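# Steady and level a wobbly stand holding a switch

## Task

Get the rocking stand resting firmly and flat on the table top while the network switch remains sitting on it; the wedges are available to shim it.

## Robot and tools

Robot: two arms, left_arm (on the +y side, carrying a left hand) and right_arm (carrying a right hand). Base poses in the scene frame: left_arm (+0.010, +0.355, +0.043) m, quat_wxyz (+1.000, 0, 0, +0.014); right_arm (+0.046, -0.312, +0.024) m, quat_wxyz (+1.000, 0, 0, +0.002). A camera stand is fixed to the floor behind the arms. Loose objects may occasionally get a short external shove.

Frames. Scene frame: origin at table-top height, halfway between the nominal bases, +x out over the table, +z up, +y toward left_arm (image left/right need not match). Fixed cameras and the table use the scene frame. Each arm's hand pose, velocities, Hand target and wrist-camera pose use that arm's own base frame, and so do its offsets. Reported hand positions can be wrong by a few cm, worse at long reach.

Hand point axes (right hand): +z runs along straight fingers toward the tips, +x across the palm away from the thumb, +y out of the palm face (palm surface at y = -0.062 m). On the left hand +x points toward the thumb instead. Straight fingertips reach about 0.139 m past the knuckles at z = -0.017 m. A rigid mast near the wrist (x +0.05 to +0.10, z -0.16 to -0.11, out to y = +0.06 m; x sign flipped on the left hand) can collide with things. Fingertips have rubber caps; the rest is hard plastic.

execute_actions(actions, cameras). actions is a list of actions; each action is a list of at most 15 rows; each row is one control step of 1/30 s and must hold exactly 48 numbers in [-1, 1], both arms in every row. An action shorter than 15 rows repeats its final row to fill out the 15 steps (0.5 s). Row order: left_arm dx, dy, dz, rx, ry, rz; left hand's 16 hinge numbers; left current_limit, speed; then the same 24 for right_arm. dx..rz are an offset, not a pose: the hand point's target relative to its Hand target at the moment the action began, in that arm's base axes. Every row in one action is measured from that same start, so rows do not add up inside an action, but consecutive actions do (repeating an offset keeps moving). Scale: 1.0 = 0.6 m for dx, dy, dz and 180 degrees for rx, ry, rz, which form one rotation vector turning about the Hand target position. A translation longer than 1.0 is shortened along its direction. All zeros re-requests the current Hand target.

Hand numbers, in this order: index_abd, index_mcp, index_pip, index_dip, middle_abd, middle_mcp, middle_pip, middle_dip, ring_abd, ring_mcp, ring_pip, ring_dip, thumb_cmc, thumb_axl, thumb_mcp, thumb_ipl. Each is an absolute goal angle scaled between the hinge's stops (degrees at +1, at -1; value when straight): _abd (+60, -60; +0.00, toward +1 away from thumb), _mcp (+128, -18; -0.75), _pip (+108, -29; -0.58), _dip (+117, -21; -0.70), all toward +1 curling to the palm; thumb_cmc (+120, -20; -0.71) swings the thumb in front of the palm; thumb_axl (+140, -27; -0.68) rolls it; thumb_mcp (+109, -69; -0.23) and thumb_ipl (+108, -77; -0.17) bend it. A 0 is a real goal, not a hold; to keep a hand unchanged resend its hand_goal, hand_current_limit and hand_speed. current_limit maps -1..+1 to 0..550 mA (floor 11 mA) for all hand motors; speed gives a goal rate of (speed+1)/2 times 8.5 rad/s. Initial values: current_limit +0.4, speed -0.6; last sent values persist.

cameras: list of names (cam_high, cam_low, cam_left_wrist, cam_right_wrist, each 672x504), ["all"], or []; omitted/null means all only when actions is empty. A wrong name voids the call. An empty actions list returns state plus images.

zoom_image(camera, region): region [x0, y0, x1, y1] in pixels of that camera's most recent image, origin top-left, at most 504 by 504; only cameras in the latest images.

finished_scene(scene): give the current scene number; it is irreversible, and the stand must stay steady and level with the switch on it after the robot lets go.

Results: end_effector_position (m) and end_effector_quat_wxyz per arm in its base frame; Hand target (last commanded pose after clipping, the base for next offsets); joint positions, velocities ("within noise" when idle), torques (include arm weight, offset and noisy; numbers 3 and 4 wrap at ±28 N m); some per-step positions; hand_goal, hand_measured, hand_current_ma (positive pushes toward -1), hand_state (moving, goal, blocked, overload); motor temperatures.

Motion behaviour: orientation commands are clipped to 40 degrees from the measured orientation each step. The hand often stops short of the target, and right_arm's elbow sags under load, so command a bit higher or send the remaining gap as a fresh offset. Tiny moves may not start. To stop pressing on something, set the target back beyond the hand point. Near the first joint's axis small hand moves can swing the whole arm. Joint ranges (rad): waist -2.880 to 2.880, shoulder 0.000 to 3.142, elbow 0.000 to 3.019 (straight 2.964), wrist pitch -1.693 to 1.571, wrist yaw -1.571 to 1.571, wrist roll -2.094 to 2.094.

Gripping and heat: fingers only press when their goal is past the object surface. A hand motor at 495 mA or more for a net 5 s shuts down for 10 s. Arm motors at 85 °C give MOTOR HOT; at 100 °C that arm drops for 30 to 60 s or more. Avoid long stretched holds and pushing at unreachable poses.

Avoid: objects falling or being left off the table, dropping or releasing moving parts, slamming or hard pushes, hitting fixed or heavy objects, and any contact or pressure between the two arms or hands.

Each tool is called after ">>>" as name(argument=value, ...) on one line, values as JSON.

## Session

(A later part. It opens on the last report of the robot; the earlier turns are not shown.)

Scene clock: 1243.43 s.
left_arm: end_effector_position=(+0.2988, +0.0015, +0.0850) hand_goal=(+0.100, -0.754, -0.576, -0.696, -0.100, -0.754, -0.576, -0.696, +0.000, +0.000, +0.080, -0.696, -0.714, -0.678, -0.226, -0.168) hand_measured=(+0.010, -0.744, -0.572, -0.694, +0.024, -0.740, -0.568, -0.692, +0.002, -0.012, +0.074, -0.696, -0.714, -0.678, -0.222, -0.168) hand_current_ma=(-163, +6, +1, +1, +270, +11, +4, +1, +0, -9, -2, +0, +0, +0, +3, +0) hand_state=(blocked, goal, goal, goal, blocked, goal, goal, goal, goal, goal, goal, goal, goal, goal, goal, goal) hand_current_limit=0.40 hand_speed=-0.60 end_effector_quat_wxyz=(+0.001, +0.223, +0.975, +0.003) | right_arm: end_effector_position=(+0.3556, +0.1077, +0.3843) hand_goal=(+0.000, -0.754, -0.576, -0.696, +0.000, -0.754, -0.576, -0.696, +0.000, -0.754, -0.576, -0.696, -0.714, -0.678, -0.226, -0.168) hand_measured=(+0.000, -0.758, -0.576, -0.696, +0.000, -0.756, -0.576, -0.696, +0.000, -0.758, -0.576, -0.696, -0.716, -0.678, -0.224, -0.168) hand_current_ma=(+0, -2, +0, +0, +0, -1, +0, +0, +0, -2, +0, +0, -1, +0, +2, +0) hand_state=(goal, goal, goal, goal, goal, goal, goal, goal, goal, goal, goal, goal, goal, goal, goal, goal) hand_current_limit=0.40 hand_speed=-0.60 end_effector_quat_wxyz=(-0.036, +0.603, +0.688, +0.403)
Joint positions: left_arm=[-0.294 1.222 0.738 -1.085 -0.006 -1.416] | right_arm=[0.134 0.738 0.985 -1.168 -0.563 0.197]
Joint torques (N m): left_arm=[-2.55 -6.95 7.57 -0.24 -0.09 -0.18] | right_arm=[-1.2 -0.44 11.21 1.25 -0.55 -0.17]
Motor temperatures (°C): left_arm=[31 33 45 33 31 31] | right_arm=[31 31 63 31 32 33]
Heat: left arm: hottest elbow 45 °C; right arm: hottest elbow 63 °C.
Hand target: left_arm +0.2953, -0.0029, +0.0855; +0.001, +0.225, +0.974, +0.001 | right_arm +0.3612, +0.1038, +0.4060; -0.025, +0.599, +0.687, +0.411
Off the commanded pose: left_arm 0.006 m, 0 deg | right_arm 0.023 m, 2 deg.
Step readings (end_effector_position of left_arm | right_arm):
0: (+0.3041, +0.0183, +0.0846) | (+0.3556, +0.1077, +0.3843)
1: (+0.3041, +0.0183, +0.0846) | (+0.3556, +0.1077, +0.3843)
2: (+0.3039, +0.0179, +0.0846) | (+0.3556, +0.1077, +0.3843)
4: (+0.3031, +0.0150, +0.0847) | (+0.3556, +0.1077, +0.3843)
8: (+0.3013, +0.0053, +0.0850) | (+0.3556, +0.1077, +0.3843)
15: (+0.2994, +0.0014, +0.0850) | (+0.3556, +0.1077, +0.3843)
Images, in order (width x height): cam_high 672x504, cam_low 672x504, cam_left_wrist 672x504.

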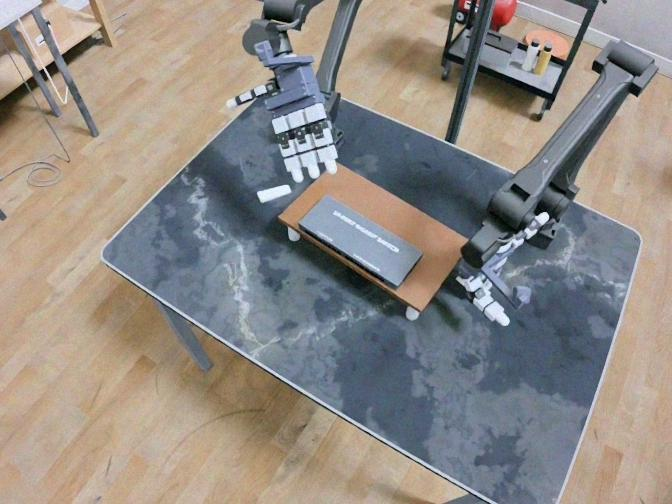

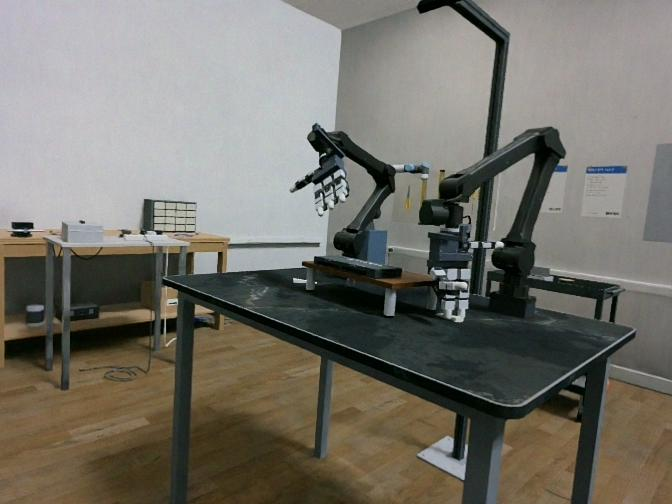

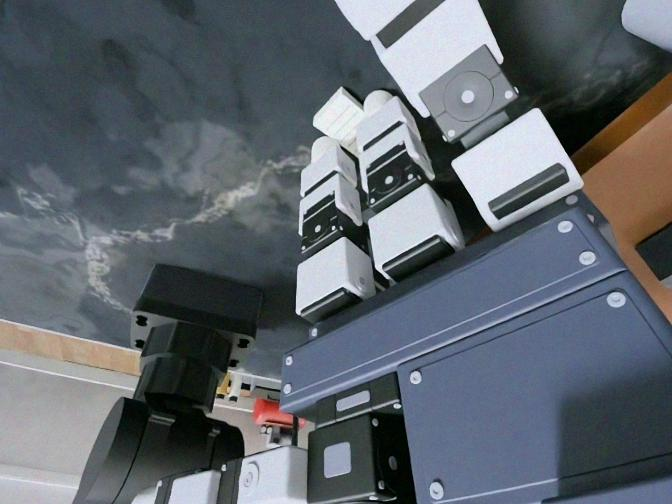

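>>> execute_actions(actions=[[[-0.0207,-0.027,0.0,0,0,0.0,0.1,-0.754,-0.576,-0.696,-0.1,-0.754,-0.576,-0.696,0,0,0.08,-0.696,-0.714,-0.678,-0.226,-0.168,0.4,-0.6,0,0,0,0,0,0,0,-0.754,-0.576,-0.696,0,-0.754,-0.576,-0.696,0,-0.754,-0.576,-0.696,-0.714,-0.678,-0.226,-0.168,0.4,-0.6]]], cameras=["cam_left_wrist","cam_low","cam_high"])

>>> zoom_image(camera="cam_low", region=[410, 270, 480, 340])

>>> zoom_image(camera="cam_left_wrist", region=[240, 20, 440, 200])

Scene clock: 1277.93 s.
left_arm: end_effector_position=(+0.2880, -0.0161, +0.0848) hand_goal=(+0.100, -0.754, -0.576, -0.696, -0.100, -0.754, -0.576, -0.696, +0.000, +0.000, +0.080, -0.696, -0.714, -0.678, -0.226, -0.168) hand_measured=(+0.010, -0.744, -0.572, -0.694, +0.024, -0.740, -0.568, -0.692, +0.002, -0.012, +0.074, -0.696, -0.714, -0.678, -0.222, -0.168) hand_current_ma=(-163, +6, +1, +1, +270, +11, +5, +1, +0, -9, -2, +0, +0, +0, +3, +0) hand_state=(blocked, goal, goal, goal, blocked, goal, goal, goal, goal, goal, goal, goal, goal, goal, goal, goal) hand_current_limit=0.40 hand_speed=-0.60 end_effector_quat_wxyz=(+0.003, +0.224, +0.975, +0.003) | right_arm: end_effector_position=(+0.3556, +0.1077, +0.3843) hand_goal=(+0.000, -0.754, -0.576, -0.696, +0.000, -0.754, -0.576, -0.696, +0.000, -0.754, -0.576, -0.696, -0.714, -0.678, -0.226, -0.168) hand_measured=(+0.000, -0.758, -0.576, -0.696, +0.000, -0.756, -0.576, -0.696, +0.000, -0.758, -0.576, -0.696, -0.716, -0.678, -0.224, -0.168) hand_current_ma=(+0, -2, +0, +0, +0, -1, +0, +0, +0, -2, +0, +0, -1, +0, +2, +0) hand_state=(goal, goal, goal, goal, goal, goal, goal, goal, goal, goal, goal, goal, goal, goal, goal, goal) hand_current_limit=0.40 hand_speed=-0.60 end_effector_quat_wxyz=(-0.036, +0.603, +0.688, +0.403)
Joint positions: left_arm=[-0.364 1.206 0.725 -1.085 -0.007 -1.483] | right_arm=[0.134 0.738 0.985 -1.168 -0.563 0.197]
Joint torques (N m): left_arm=[-2.32 -6.89 7.45 -0.38 -0.06 -0.14] | right_arm=[-1.26 -0.32 11.29 1.26 -0.56 -0.18]
Motor temperatures (°C): left_arm=[31 33 45 33 31 31] | right_arm=[31 31 63 31 32 33]
Heat: left arm: hottest elbow 45 °C; right arm: hottest elbow 63 °C.
Hand target: left_arm +0.2828, -0.0190, +0.0854; +0.001, +0.225, +0.974, +0.001 | right_arm +0.3612, +0.1038, +0.4060; -0.025, +0.599, +0.687, +0.411
Off the commanded pose: left_arm 0.006 m, 0 deg | right_arm 0.023 m, 2 deg.
Step readings (end_effector_position of left_arm | right_arm):
0: (+0.2987, +0.0015, +0.0850) | (+0.3556, +0.1077, +0.3843)
1: (+0.2987, +0.0014, +0.0850) | (+0.3556, +0.1077, +0.3843)
2: (+0.2982, +0.0007, +0.0849) | (+0.3556, +0.1077, +0.3843)
4: (+0.2961, -0.0033, +0.0849) | (+0.3556, +0.1077, +0.3843)
8: (+0.2910, -0.0131, +0.0849) | (+0.3556, +0.1077, +0.3843)
15: (+0.2885, -0.0162, +0.0848) | (+0.3556, +0.1077, +0.3843)
Images, in order (width x height): cam_high 672x504, cam_low 672x504, cam_left_wrist 672x504.

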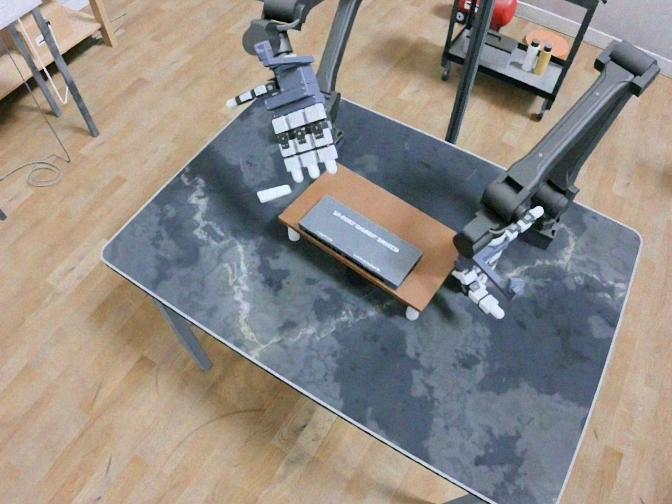

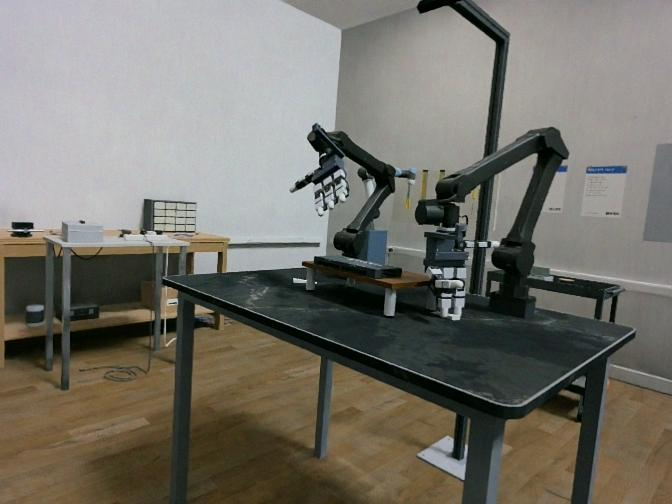

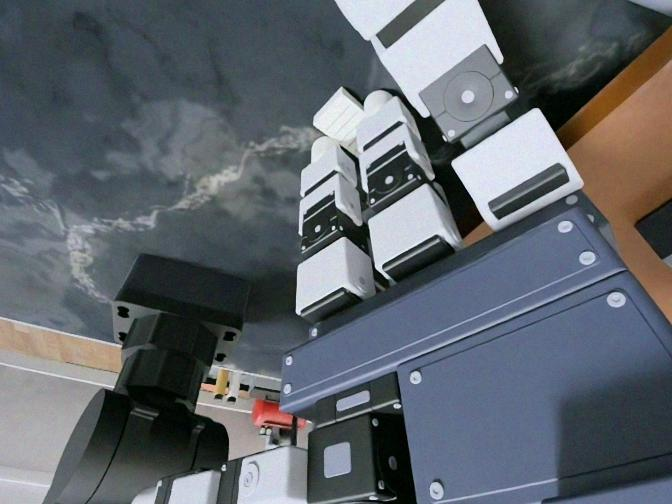

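Scaled by 7.200 from the camera's 672x504 image, which has a finer 960x720 frame.

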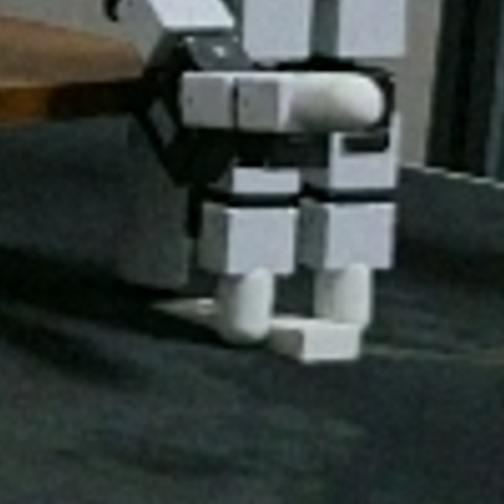

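Scaled by 2.520 from the camera's 672x504 image, which has a finer 960x720 frame.

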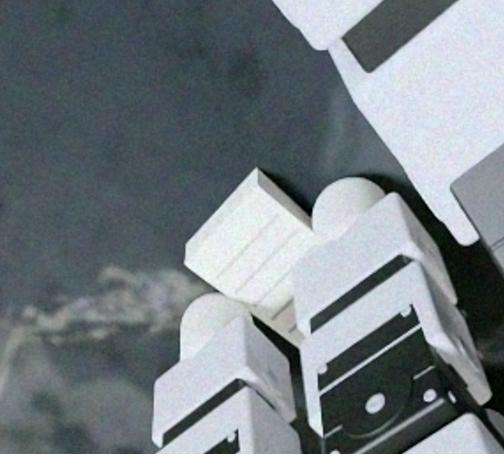

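>>> execute_actions(actions=[[[-0.013,-0.028,0.0,0,0,0.0,0.1,-0.754,-0.576,-0.696,-0.1,-0.754,-0.576,-0.696,0,0,0.08,-0.696,-0.714,-0.678,-0.226,-0.168,0.4,-0.6,0,0,0,0,0,0,0,-0.754,-0.576,-0.696,0,-0.754,-0.576,-0.696,0,-0.754,-0.576,-0.696,-0.714,-0.678,-0.226,-0.168,0.4,-0.6]]], cameras=["cam_left_wrist","cam_low","cam_high"])

>>> zoom_image(camera="cam_low", region=[410, 270, 480, 340])

>>> zoom_image(camera="cam_left_wrist", region=[240, 20, 440, 200])

Scene clock: 1291.33 s.
left_arm: end_effector_position=(+0.2808, -0.0268, +0.0857) hand_goal=(+0.100, -0.754, -0.576, -0.696, -0.100, -0.754, -0.576, -0.696, +0.000, +0.000, +0.080, -0.696, -0.714, -0.678, -0.226, -0.168) hand_measured=(+0.010, -0.744, -0.572, -0.694, +0.024, -0.736, -0.574, -0.694, +0.002, -0.012, +0.074, -0.696, -0.714, -0.678, -0.222, -0.168) hand_current_ma=(-163, +6, +1, +1, +270, +17, +0, +0, +0, -9, -2, +0, +0, +0, +3, +0) hand_state=(blocked, goal, goal, goal, blocked, goal, goal, goal, goal, goal, goal, goal, goal, goal, goal, goal) hand_current_limit=0.40 hand_speed=-0.60 end_effector_quat_wxyz=(+0.003, +0.216, +0.976, +0.009) | right_arm: end_effector_position=(+0.3556, +0.1077, +0.3843) hand_goal=(+0.000, -0.754, -0.576, -0.696, +0.000, -0.754, -0.576, -0.696, +0.000, -0.754, -0.576, -0.696, -0.714, -0.678, -0.226, -0.168) hand_measured=(+0.000, -0.758, -0.576, -0.696, +0.000, -0.756, -0.576, -0.696, +0.000, -0.758, -0.576, -0.696, -0.716, -0.678, -0.224, -0.168) hand_current_ma=(+0, -2, +0, +0, +0, -1, +0, +0, +0, -2, +0, +0, -1, +0, +2, +0) hand_state=(goal, goal, goal, goal, goal, goal, goal, goal, goal, goal, goal, goal, goal, goal, goal, goal) hand_current_limit=0.40 hand_speed=-0.60 end_effector_quat_wxyz=(-0.036, +0.603, +0.688, +0.403)
Joint positions: left_arm=[-0.413 1.205 0.724 -1.088 -0.018 -1.549] | right_arm=[0.134 0.738 0.985 -1.168 -0.563 0.197]
Joint torques (N m): left_arm=[-3.72 -6.83 7.46 -0.29 0.33 -0.06] | right_arm=[-1.26 -0.5 11.22 1.26 -0.56 -0.17]
Motor temperatures (°C): left_arm=[31 33 45 33 31 31] | right_arm=[31 31 63 31 32 33]
Heat: left arm: hottest elbow 45 °C; right arm: hottest elbow 63 °C.
Hand target: left_arm +0.2750, -0.0357, +0.0854; +0.001, +0.224, +0.974, +0.001 | right_arm +0.3612, +0.1038, +0.4060; -0.025, +0.599, +0.687, +0.411
Off the commanded pose: left_arm 0.011 m, 1 deg | right_arm 0.023 m, 2 deg.
Step readings (end_effector_position of left_arm | right_arm):
0: (+0.2880, -0.0161, +0.0848) | (+0.3556, +0.1077, +0.3843)
1: (+0.2879, -0.0162, +0.0848) | (+0.3556, +0.1077, +0.3843)
2: (+0.2874, -0.0169, +0.0848) | (+0.3556, +0.1077, +0.3843)
4: (+0.2862, -0.0209, +0.0848) | (+0.3556, +0.1077, +0.3843)
8: (+0.2837, -0.0275, +0.0858) | (+0.3556, +0.1077, +0.3843)
15: (+0.2815, -0.0270, +0.0857) | (+0.3556, +0.1077, +0.3843)
Images, in order (width x height): cam_high 672x504, cam_low 672x504, cam_left_wrist 672x504.

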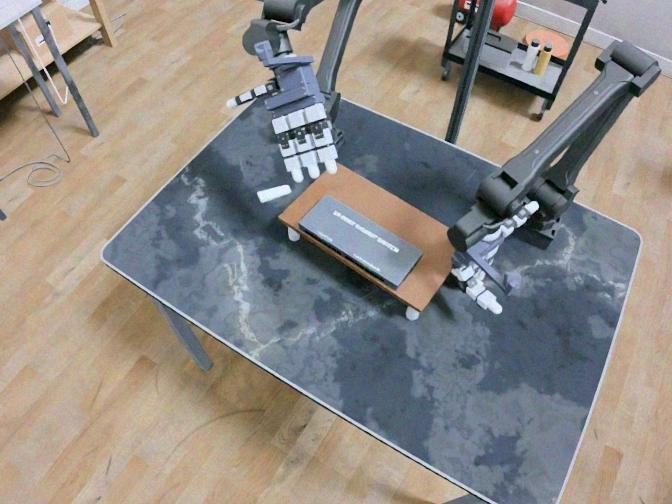

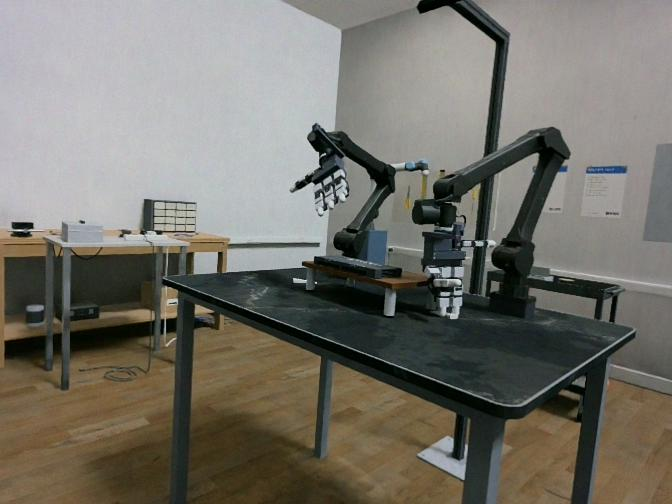

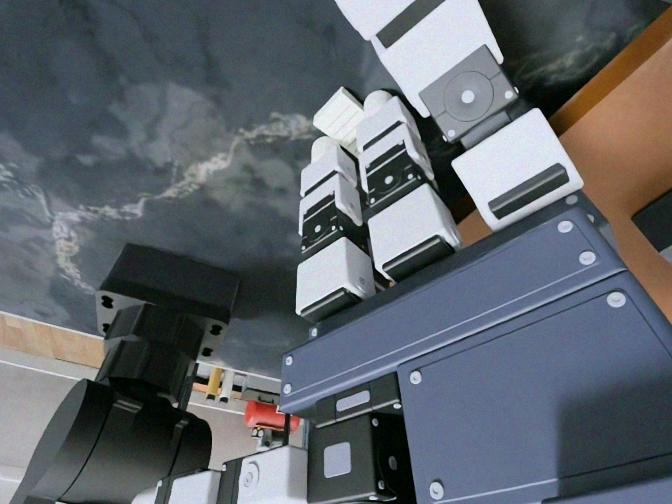

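Scaled by 7.200 from the camera's 672x504 image, which has a finer 960x720 frame.

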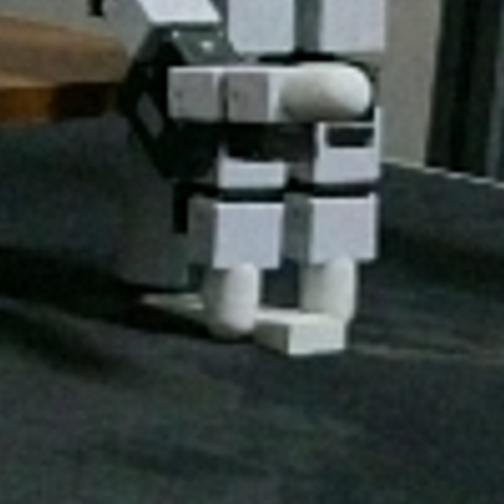

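Scaled by 2.520 from the camera's 672x504 image, which has a finer 960x720 frame.

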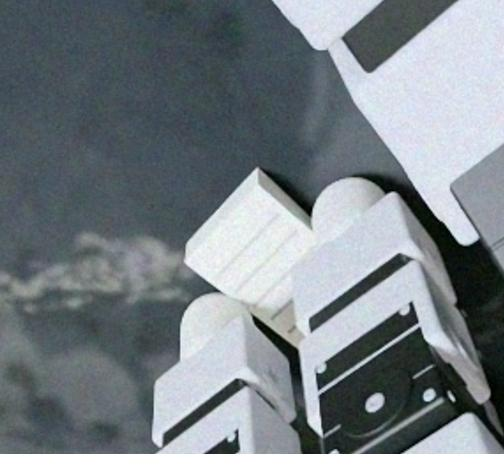

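>>> zoom_image(camera="cam_low", region=[370, 230, 470, 330])

>>> zoom_image(camera="cam_low", region=[285, 230, 385, 330])

>>> zoom_image(camera="cam_high", region=[400, 210, 520, 330])

Scaled by 5.040 from the camera's 672x504 image, which has a finer 960x720 frame.

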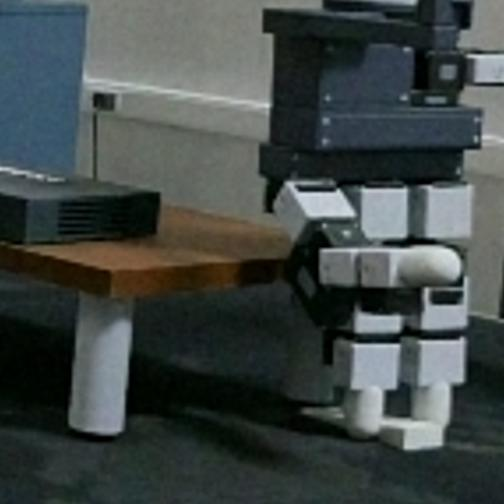

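Scaled by 5.040 from the camera's 672x504 image, which has a finer 960x720 frame.

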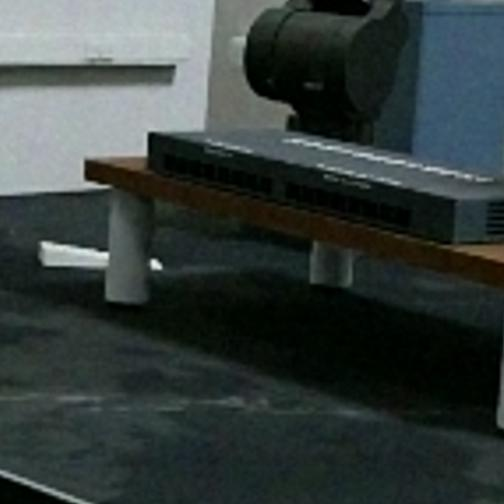

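Scaled by 4.200 from the camera's 672x504 image, which has a finer 960x720 frame.

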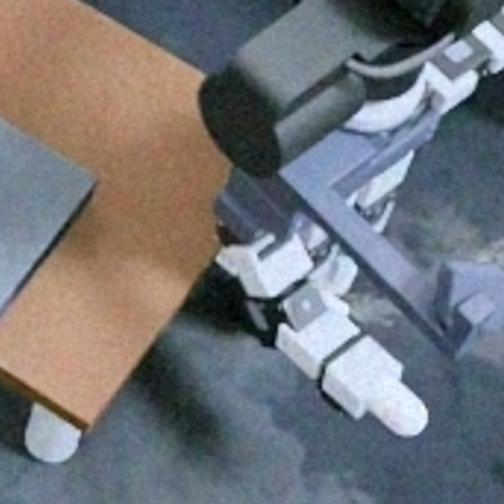

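>>> execute_actions(actions=[[[0.008,0.02,0.0,0,0,0.0,-0.08,-0.754,-0.576,-0.696,0.08,-0.754,-0.576,-0.696,0,0,0.08,-0.696,-0.714,-0.678,-0.226,-0.168,0.4,-0.6,0,0,0,0,0,0,0,-0.754,-0.576,-0.696,0,-0.754,-0.576,-0.696,0,-0.754,-0.576,-0.696,-0.714,-0.678,-0.226,-0.168,0.4,-0.6]],[[0.0,0.02,0.1,0,0,0.0,-0.12,-0.754,-0.576,-0.696,0.12,-0.754,-0.576,-0.696,0,0,0.08,-0.696,-0.714,-0.678,-0.226,-0.168,0.4,-0.6,0,0,0,0,0,0,0,-0.754,-0.576,-0.696,0,-0.754,-0.576,-0.696,0,-0.754,-0.576,-0.696,-0.714,-0.678,-0.226,-0.168,0.4,-0.6]],[[0.0,0.12,0.05,0,0,0.0,0.12,-0.754,-0.576,-0.696,-0.12,-0.754,-0.576,-0.696,0,0,0.08,-0.696,-0.714,-0.678,-0.226,-0.168,0.4,-0.6,0,0,0,0,0,0,0,-0.754,-0.576,-0.696,0,-0.754,-0.576,-0.696,0,-0.754,-0.576,-0.696,-0.714,-0.678,-0.226,-0.168,0.4,-0.6]]], cameras=["cam_left_wrist","cam_low","cam_high"])

>>> zoom_image(camera="cam_low", region=[410, 270, 480, 340])

>>> zoom_image(camera="cam_high", region=[400, 210, 520, 330])

Scene clock: 1334.87 s.
left_arm: end_effector_position=(+0.2650, +0.0588, +0.1578) hand_goal=(+0.120, -0.754, -0.576, -0.696, -0.120, -0.754, -0.576, -0.696, +0.000, +0.000, +0.080, -0.696, -0.714, -0.678, -0.226, -0.168) hand_measured=(+0.096, -0.752, -0.574, -0.694, -0.096, -0.752, -0.574, -0.694, +0.002, -0.012, +0.074, -0.696, -0.714, -0.678, -0.222, -0.168) hand_current_ma=(-20, +0, +1, +1, +21, +0, +1, +1, +0, -9, -2, +0, +0, +0, +3, +0) hand_state=(blocked, goal, goal, goal, blocked, goal, goal, goal, goal, goal, goal, goal, goal, goal, goal, goal) hand_current_limit=0.40 hand_speed=-0.60 end_effector_quat_wxyz=(-0.017, +0.225, +0.974, +0.001) | right_arm: end_effector_position=(+0.3556, +0.1077, +0.3843) hand_goal=(+0.000, -0.754, -0.576, -0.696, +0.000, -0.754, -0.576, -0.696, +0.000, -0.754, -0.576, -0.696, -0.714, -0.678, -0.226, -0.168) hand_measured=(+0.000, -0.758, -0.576, -0.696, +0.000, -0.756, -0.576, -0.696, +0.000, -0.758, -0.576, -0.696, -0.716, -0.678, -0.224, -0.168) hand_current_ma=(+0, -2, +0, +0, +0, -1, +0, +0, +0, -2, +0, +0, -1, +0, +2, +0) hand_state=(goal, goal, goal, goal, goal, goal, goal, goal, goal, goal, goal, goal, goal, goal, goal, goal) hand_current_limit=0.40 hand_speed=-0.60 end_effector_quat_wxyz=(-0.036, +0.603, +0.688, +0.403)
Joint positions: left_arm=[-0.113 1.032 0.806 -1.379 -0.006 -1.229] | right_arm=[0.134 0.738 0.985 -1.168 -0.563 0.197]
Joint torques (N m): left_arm=[-0.09 -4.07 12.74 -0.46 -0.19 0.09] | right_arm=[-1.38 -0.44 11.25 1.21 -0.55 -0.18]
Motor temperatures (°C): left_arm=[31 33 46 33 31 31] | right_arm=[31 31 63 31 32 33]
Heat: left arm: hottest elbow 46 °C; right arm: hottest elbow 63 °C.
Hand target: left_arm +0.2797, +0.0602, +0.1753; +0.001, +0.224, +0.974, +0.001 | right_arm +0.3612, +0.1038, +0.4060; -0.025, +0.599, +0.687, +0.411
Off the commanded pose: left_arm 0.023 m, 2 deg | right_arm 0.023 m, 2 deg.
Step readings (end_effector_position of left_arm | right_arm):
0: (+0.2807, -0.0268, +0.0857) | (+0.3556, +0.1077, +0.3843)
1: (+0.2807, -0.0268, +0.0857) | (+0.3556, +0.1077, +0.3843)
2: (+0.2807, -0.0268, +0.0857) | (+0.3556, +0.1077, +0.3843)
4: (+0.2808, -0.0267, +0.0855) | (+0.3556, +0.1077, +0.3843)
8: (+0.2805, -0.0263, +0.0850) | (+0.3556, +0.1077, +0.3843)
15: (+0.2812, -0.0262, +0.0847) | (+0.3556, +0.1077, +0.3843)
16: (+0.2807, -0.0259, +0.0850) | (+0.3556, +0.1077, +0.3843)
17: (+0.2780, -0.0239, +0.0859) | (+0.3556, +0.1077, +0.3843)
19: (+0.2694, -0.0184, +0.0910) | (+0.3556, +0.1077, +0.3843)
23: (+0.2602, -0.0089, +0.1094) | (+0.3556, +0.1077, +0.3843)
30: (+0.2669, -0.0096, +0.1285) | (+0.3556, +0.1077, +0.3843)
31: (+0.2667, -0.0089, +0.1286) | (+0.3556, +0.1077, +0.3843)
32: (+0.2660, -0.0059, +0.1291) | (+0.3556, +0.1077, +0.3843)
34: (+0.2629, +0.0111, +0.1336) | (+0.3556, +0.1077, +0.3843)
38: (+0.2569, +0.0487, +0.1477) | (+0.3556, +0.1077, +0.3843)
45: (+0.2628, +0.0587, +0.1579) | (+0.3556, +0.1077, +0.3843)
Images, in order (width x height): cam_high 672x504, cam_low 672x504, cam_left_wrist 672x504.

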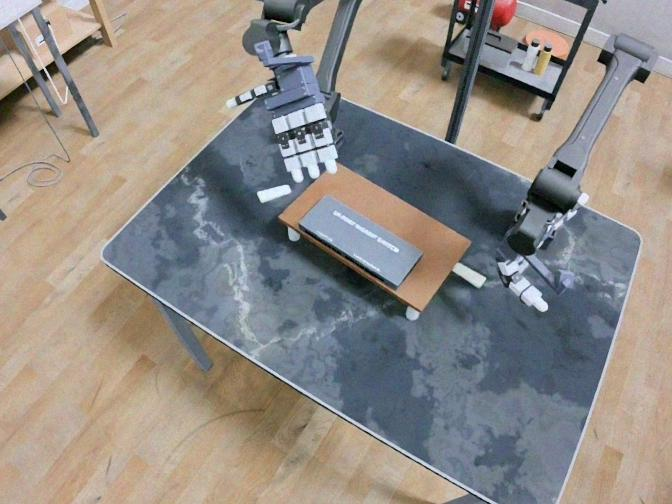

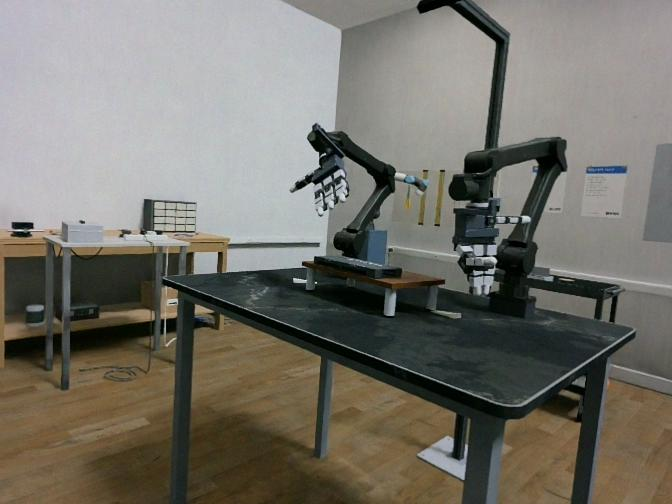

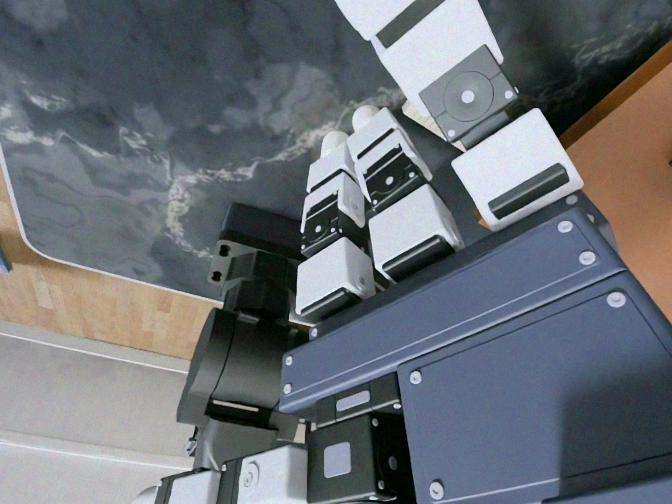

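Scaled by 7.200 from the camera's 672x504 image, which has a finer 960x720 frame.

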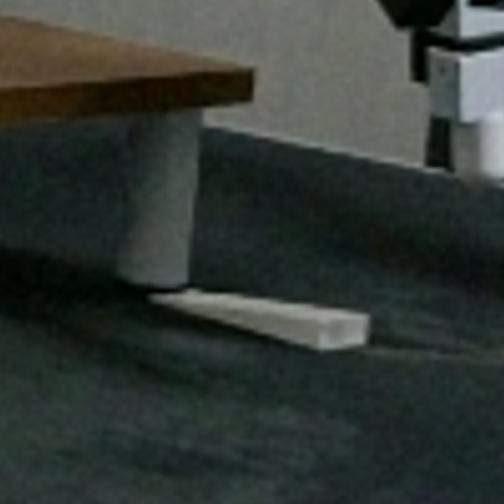

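Scaled by 4.200 from the camera's 672x504 image, which has a finer 960x720 frame.

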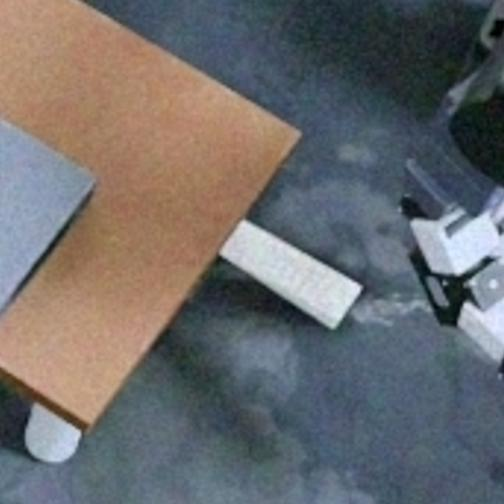

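>>> execute_actions(actions=[[[0.04,-0.07,-0.02,0,0,0.0,0.1,-0.754,-0.576,-0.696,-0.1,-0.754,-0.576,-0.696,0,0,0.08,-0.696,-0.714,-0.678,-0.226,-0.168,0.4,-0.6,0,0,0,0,0,0,0,-0.754,-0.576,-0.696,0,-0.754,-0.576,-0.696,0,-0.754,-0.576,-0.696,-0.714,-0.678,-0.226,-0.168,0.4,-0.6]],[[0.0,0.0,-0.1,0,0,0.0,0.1,-0.754,-0.576,-0.696,-0.1,-0.754,-0.576,-0.696,0,0,0.08,-0.696,-0.714,-0.678,-0.226,-0.168,0.4,-0.6,0,0,0,0,0,0,0,-0.754,-0.576,-0.696,0,-0.754,-0.576,-0.696,0,-0.754,-0.576,-0.696,-0.714,-0.678,-0.226,-0.168,0.4,-0.6]]], cameras=["cam_left_wrist","cam_low","cam_high"])

>>> zoom_image(camera="cam_low", region=[410, 270, 480, 340])

>>> zoom_image(camera="cam_left_wrist", region=[240, 20, 440, 200])

Scene clock: 1363.60 s.
left_arm: end_effector_position=(+0.2983, +0.0213, +0.1027) hand_goal=(+0.100, -0.754, -0.576, -0.696, -0.100, -0.754, -0.576, -0.696, +0.000, +0.000, +0.080, -0.696, -0.714, -0.678, -0.226, -0.168) hand_measured=(+0.094, -0.752, -0.574, -0.694, -0.092, -0.752, -0.574, -0.694, +0.002, -0.012, +0.074, -0.696, -0.714, -0.678, -0.222, -0.168) hand_current_ma=(-3, +1, +1, +1, +3, +1, +1, +1, +0, -9, -2, +0, +0, +0, +3, +0) hand_state=(goal, goal, goal, goal, goal, goal, goal, goal, goal, goal, goal, goal, goal, goal, goal, goal) hand_current_limit=0.40 hand_speed=-0.60 end_effector_quat_wxyz=(-0.004, +0.225, +0.974, -0.001) | right_arm: end_effector_position=(+0.3556, +0.1077, +0.3843) hand_goal=(+0.000, -0.754, -0.576, -0.696, +0.000, -0.754, -0.576, -0.696, +0.000, -0.754, -0.576, -0.696, -0.714, -0.678, -0.226, -0.168) hand_measured=(+0.000, -0.758, -0.576, -0.696, +0.000, -0.756, -0.576, -0.696, +0.000, -0.758, -0.576, -0.696, -0.716, -0.678, -0.224, -0.168) hand_current_ma=(+0, -2, +0, +0, +0, -1, +0, +0, +0, -2, +0, +0, -1, +0, +2, +0) hand_state=(goal, goal, goal, goal, goal, goal, goal, goal, goal, goal, goal, goal, goal, goal, goal, goal) hand_current_limit=0.40 hand_speed=-0.60 end_effector_quat_wxyz=(-0.036, +0.603, +0.688, +0.403)
Joint positions: left_arm=[-0.225 1.186 0.763 -1.157 0.001 -1.342] | right_arm=[0.134 0.738 0.985 -1.168 -0.563 0.197]
Joint torques (N m): left_arm=[-1.96 -5.25 8.84 0.25 -0.33 -0.12] | right_arm=[-1.38 -0.56 11.21 1.28 -0.55 -0.18]
Motor temperatures (°C): left_arm=[31 33 47 33 31 31] | right_arm=[31 31 64 31 32 33]
Heat: left arm: hottest elbow 47 °C; right arm: hottest elbow 64 °C.
Hand target: left_arm +0.3037, +0.0182, +0.1034; +0.001, +0.224, +0.974, +0.001 | right_arm +0.3612, +0.1038, +0.4060; -0.025, +0.599, +0.687, +0.411
Off the commanded pose: left_arm 0.006 m, 1 deg | right_arm 0.023 m, 2 deg.
Step readings (end_effector_position of left_arm | right_arm):
0: (+0.2650, +0.0588, +0.1578) | (+0.3556, +0.1077, +0.3843)
1: (+0.2652, +0.0587, +0.1579) | (+0.3556, +0.1077, +0.3843)
2: (+0.2654, +0.0570, +0.1576) | (+0.3556, +0.1077, +0.3843)
4: (+0.2692, +0.0504, +0.1566) | (+0.3556, +0.1077, +0.3843)
8: (+0.2821, +0.0288, +0.1508) | (+0.3556, +0.1077, +0.3843)
15: (+0.2850, +0.0240, +0.1474) | (+0.3556, +0.1077, +0.3843)
16: (+0.2851, +0.0241, +0.1475) | (+0.3556, +0.1077, +0.3843)
17: (+0.2876, +0.0235, +0.1467) | (+0.3556, +0.1077, +0.3843)
19: (+0.2958, +0.0216, +0.1412) | (+0.3556, +0.1077, +0.3843)
23: (+0.2994, +0.0208, +0.1190) | (+0.3556, +0.1077, +0.3843)
30: (+0.2968, +0.0216, +0.1027) | (+0.3556, +0.1077, +0.3843)
Images, in order (width x height): cam_high 672x504, cam_low 672x504, cam_left_wrist 672x504.

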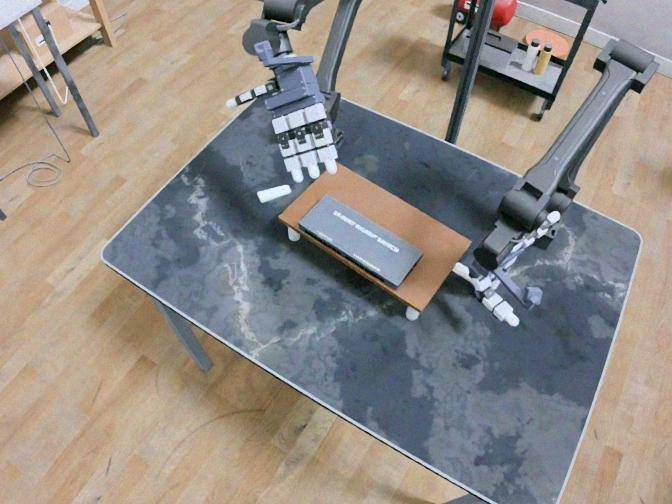

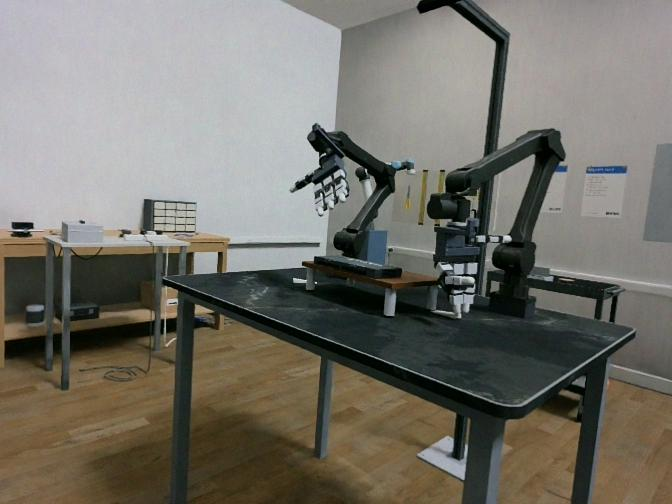

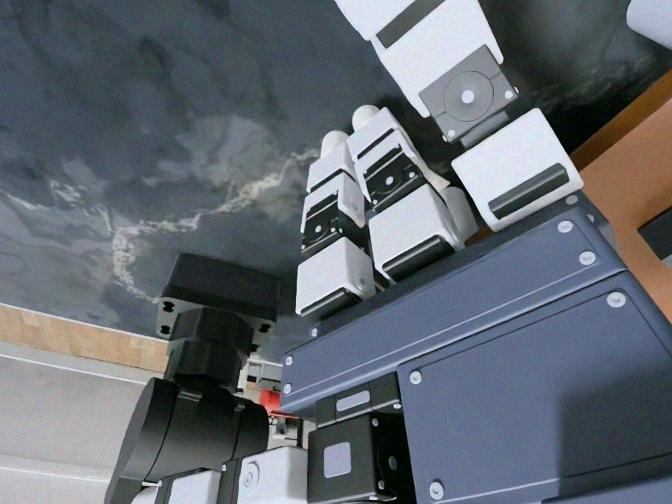

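Scaled by 7.200 from the camera's 672x504 image, which has a finer 960x720 frame.

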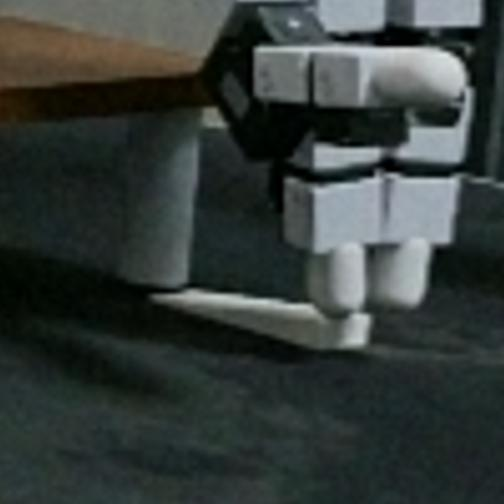

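Scaled by 2.520 from the camera's 672x504 image, which has a finer 960x720 frame.

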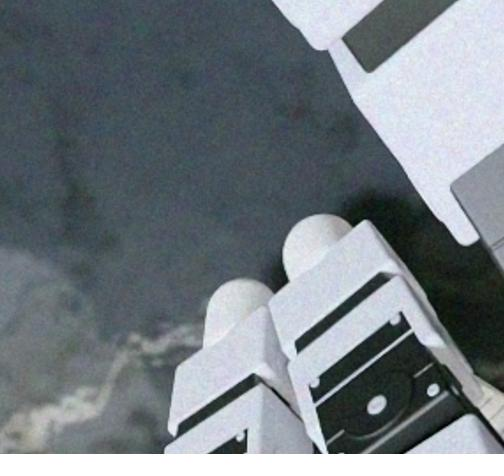

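>>> execute_actions(actions=[[[0.014,0.012,0.0,0,0,0.0,0.1,-0.754,-0.576,-0.696,-0.1,-0.754,-0.576,-0.696,0,0,0.08,-0.696,-0.714,-0.678,-0.226,-0.168,0.4,-0.6,0,0,0,0,0,0,0,-0.754,-0.576,-0.696,0,-0.754,-0.576,-0.696,0,-0.754,-0.576,-0.696,-0.714,-0.678,-0.226,-0.168,0.4,-0.6]],[[0.0,0.0,-0.027,0,0,0.0,0.1,-0.754,-0.576,-0.696,-0.1,-0.754,-0.576,-0.696,0,0,0.08,-0.696,-0.714,-0.678,-0.226,-0.168,0.4,-0.6,0,0,0,0,0,0,0,-0.754,-0.576,-0.696,0,-0.754,-0.576,-0.696,0,-0.754,-0.576,-0.696,-0.714,-0.678,-0.226,-0.168,0.4,-0.6]]], cameras=["cam_left_wrist","cam_low","cam_high"])

>>> zoom_image(camera="cam_low", region=[410, 270, 480, 340])

Scene clock: 1395.30 s.
left_arm: end_effector_position=(+0.3083, +0.0222, +0.0899) hand_goal=(+0.100, -0.754, -0.576, -0.696, -0.100, -0.754, -0.576, -0.696, +0.000, +0.000, +0.080, -0.696, -0.714, -0.678, -0.226, -0.168) hand_measured=(+0.094, -0.752, -0.574, -0.694, -0.092, -0.752, -0.574, -0.694, +0.002, -0.012, +0.074, -0.696, -0.714, -0.678, -0.222, -0.168) hand_current_ma=(-3, +1, +1, +1, +3, +1, +1, +1, +0, -9, -2, +0, +0, +0, +3, +0) hand_state=(goal, goal, goal, goal, goal, goal, goal, goal, goal, goal, goal, goal, goal, goal, goal, goal) hand_current_limit=0.40 hand_speed=-0.60 end_effector_quat_wxyz=(+0.001, +0.226, +0.974, +0.000) | right_arm: end_effector_position=(+0.3556, +0.1077, +0.3843) hand_goal=(+0.000, -0.754, -0.576, -0.696, +0.000, -0.754, -0.576, -0.696, +0.000, -0.754, -0.576, -0.696, -0.714, -0.678, -0.226, -0.168) hand_measured=(+0.000, -0.758, -0.576, -0.696, +0.000, -0.756, -0.576, -0.696, +0.000, -0.758, -0.576, -0.696, -0.716, -0.678, -0.224, -0.168) hand_current_ma=(+0, -2, +0, +0, +0, -1, +0, +0, +0, -2, +0, +0, -1, +0, +2, +0) hand_state=(goal, goal, goal, goal, goal, goal, goal, goal, goal, goal, goal, goal, goal, goal, goal, goal) hand_current_limit=0.40 hand_speed=-0.60 end_effector_quat_wxyz=(-0.036, +0.603, +0.688, +0.403)
Joint positions: left_arm=[-0.215 1.224 0.756 -1.101 0 -1.33] | right_arm=[0.134 0.738 0.985 -1.168 -0.563 0.197]
Joint torques (N m): left_arm=[-0.15 -5.3 8.2 0.28 -0.32 0.09] | right_arm=[-1.26 -0.5 11.22 1.24 -0.56 -0.17]
Motor temperatures (°C): left_arm=[31 33 48 33 31 31] | right_arm=[31 31 64 31 32 33]
Heat: left arm: hottest elbow 48 °C; right arm: hottest elbow 64 °C.
Hand target: left_arm +0.3121, +0.0254, +0.0872; +0.001, +0.225, +0.974, +0.001 | right_arm +0.3612, +0.1038, +0.4060; -0.025, +0.599, +0.687, +0.411
Off the commanded pose: left_arm 0.006 m, 0 deg | right_arm 0.023 m, 2 deg.
Step readings (end_effector_position of left_arm | right_arm):
0: (+0.2984, +0.0213, +0.1027) | (+0.3556, +0.1077, +0.3843)
1: (+0.2984, +0.0213, +0.1027) | (+0.3556, +0.1077, +0.3843)
2: (+0.2984, +0.0213, +0.1027) | (+0.3556, +0.1077, +0.3843)
4: (+0.2987, +0.0213, +0.1023) | (+0.3556, +0.1077, +0.3843)
8: (+0.2992, +0.0226, +0.1000) | (+0.3556, +0.1077, +0.3843)
15: (+0.2995, +0.0241, +0.0989) | (+0.3556, +0.1077, +0.3843)
16: (+0.2998, +0.0241, +0.0989) | (+0.3556, +0.1077, +0.3843)
17: (+0.3007, +0.0239, +0.0988) | (+0.3556, +0.1077, +0.3843)
19: (+0.3043, +0.0231, +0.0976) | (+0.3556, +0.1077, +0.3843)
23: (+0.3091, +0.0220, +0.0937) | (+0.3556, +0.1077, +0.3843)
30: (+0.3079, +0.0223, +0.0899) | (+0.3556, +0.1077, +0.3843)
Images, in order (width x height): cam_high 672x504, cam_low 672x504, cam_left_wrist 672x504.

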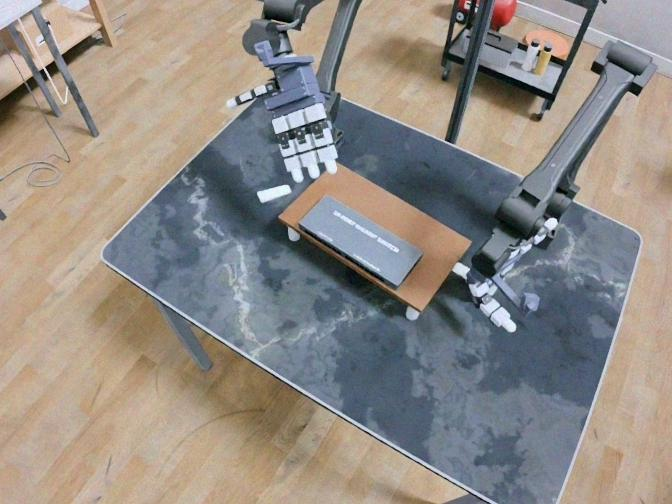

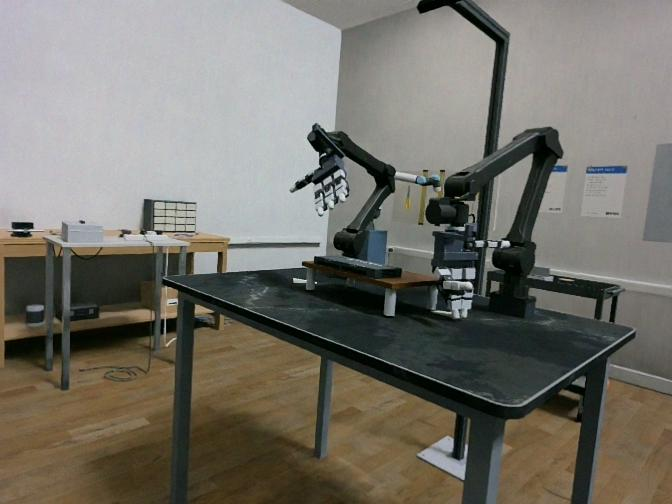

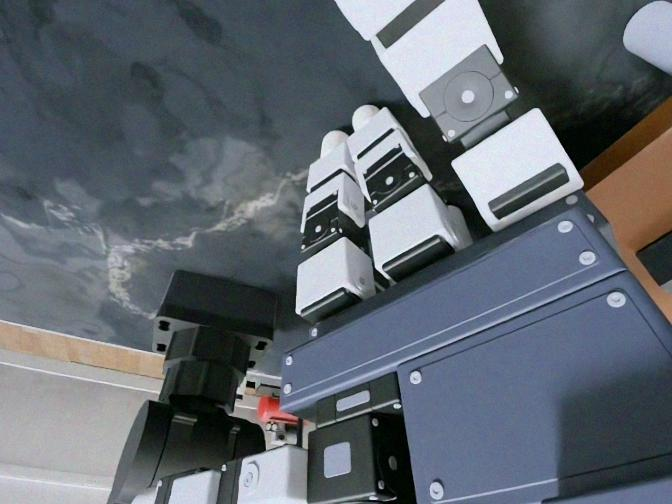

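Scaled by 7.200 from the camera's 672x504 image, which has a finer 960x720 frame.

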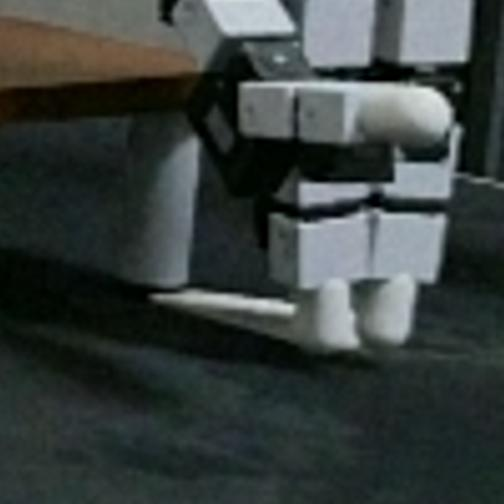

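>>> execute_actions(actions=[[[-0.01,0.003,-0.008,0,0,0.0,0.1,-0.754,-0.576,-0.696,-0.1,-0.754,-0.576,-0.696,0,0,0.08,-0.696,-0.714,-0.678,-0.226,-0.168,0.4,-0.6,0,0,0,0,0,0,0,-0.754,-0.576,-0.696,0,-0.754,-0.576,-0.696,0,-0.754,-0.576,-0.696,-0.714,-0.678,-0.226,-0.168,0.4,-0.6]]], cameras=["cam_low","cam_high"])

>>> zoom_image(camera="cam_low", region=[410, 270, 480, 340])

Scene clock: 1409.03 s.
left_arm: end_effector_position=(+0.3034, +0.0236, +0.0836) hand_goal=(+0.100, -0.754, -0.576, -0.696, -0.100, -0.754, -0.576, -0.696, +0.000, +0.000, +0.080, -0.696, -0.714, -0.678, -0.226, -0.168) hand_measured=(+0.094, -0.752, -0.574, -0.694, -0.092, -0.752, -0.574, -0.694, +0.002, -0.012, +0.074, -0.696, -0.714, -0.678, -0.222, -0.168) hand_current_ma=(-3, +1, +0, +1, +3, +1, +1, +1, +0, -9, -2, +0, +0, +0, +3, +0) hand_state=(goal, goal, goal, goal, goal, goal, goal, goal, goal, goal, goal, goal, goal, goal, goal, goal) hand_current_limit=0.40 hand_speed=-0.60 end_effector_quat_wxyz=(-0.003, +0.226, +0.974, +0.000) | right_arm: end_effector_position=(+0.3556, +0.1077, +0.3843) hand_goal=(+0.000, -0.754, -0.576, -0.696, +0.000, -0.754, -0.576, -0.696, +0.000, -0.754, -0.576, -0.696, -0.714, -0.678, -0.226, -0.168) hand_measured=(+0.000, -0.758, -0.576, -0.696, +0.000, -0.756, -0.576, -0.696, +0.000, -0.758, -0.576, -0.696, -0.716, -0.678, -0.224, -0.168) hand_current_ma=(+0, -2, +0, +0, +0, -1, +0, +0, +0, -2, +0, +0, -1, +0, +2, +0) hand_state=(goal, goal, goal, goal, goal, goal, goal, goal, goal, goal, goal, goal, goal, goal, goal, goal) hand_current_limit=0.40 hand_speed=-0.60 end_effector_quat_wxyz=(-0.036, +0.603, +0.688, +0.403)
Joint positions: left_arm=[-0.214 1.224 0.737 -1.09 0 -1.329] | right_arm=[0.134 0.738 0.985 -1.168 -0.563 0.197]
Joint torques (N m): left_arm=[-0.09 -6.07 7.8 0.31 -0.32 0.09] | right_arm=[-1.44 -0.44 11.25 1.28 -0.56 -0.17]
Motor temperatures (°C): left_arm=[31 33 47 33 31 31] | right_arm=[31 31 64 31 32 33]
Heat: left arm: hottest elbow 47 °C; right arm: hottest elbow 64 °C.
Hand target: left_arm +0.3062, +0.0272, +0.0824; +0.001, +0.224, +0.974, +0.001 | right_arm +0.3612, +0.1038, +0.4060; -0.025, +0.599, +0.687, +0.411
Off the commanded pose: left_arm 0.005 m, 0 deg | right_arm 0.023 m, 2 deg.
Step readings (end_effector_position of left_arm | right_arm):
0: (+0.3083, +0.0222, +0.0899) | (+0.3556, +0.1077, +0.3843)
1: (+0.3083, +0.0222, +0.0899) | (+0.3556, +0.1077, +0.3843)
2: (+0.3082, +0.0222, +0.0895) | (+0.3556, +0.1077, +0.3843)
4: (+0.3073, +0.0224, +0.0877) | (+0.3556, +0.1077, +0.3843)
8: (+0.3031, +0.0236, +0.0836) | (+0.3556, +0.1077, +0.3843)
15: (+0.3034, +0.0236, +0.0836) | (+0.3556, +0.1077, +0.3843)
Images, in order (width x height): cam_high 672x504, cam_low 672x504.

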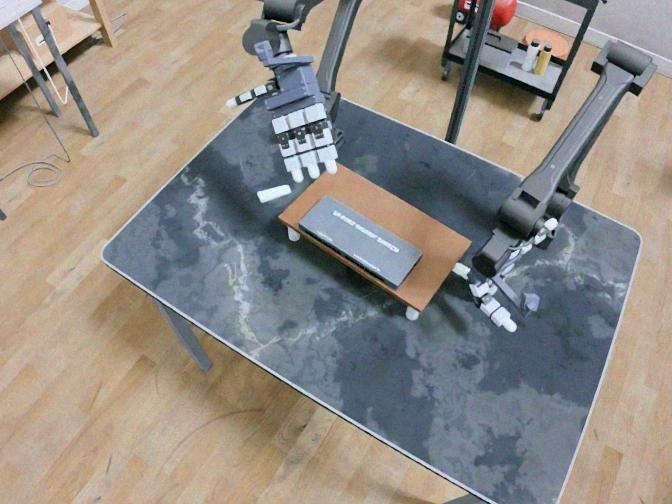

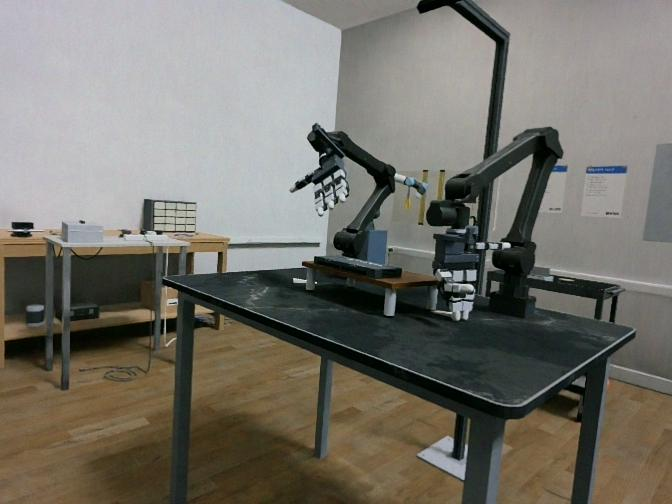

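Scaled by 7.200 from the camera's 672x504 image, which has a finer 960x720 frame.

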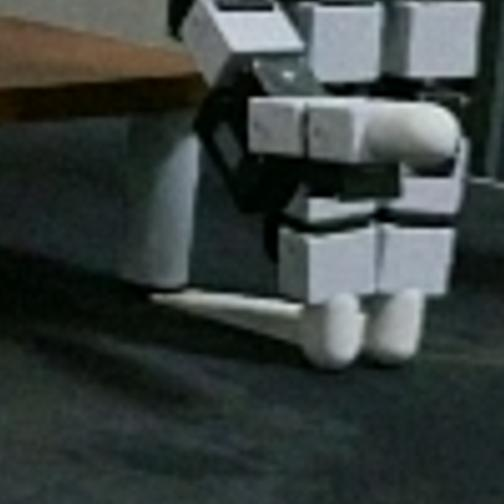

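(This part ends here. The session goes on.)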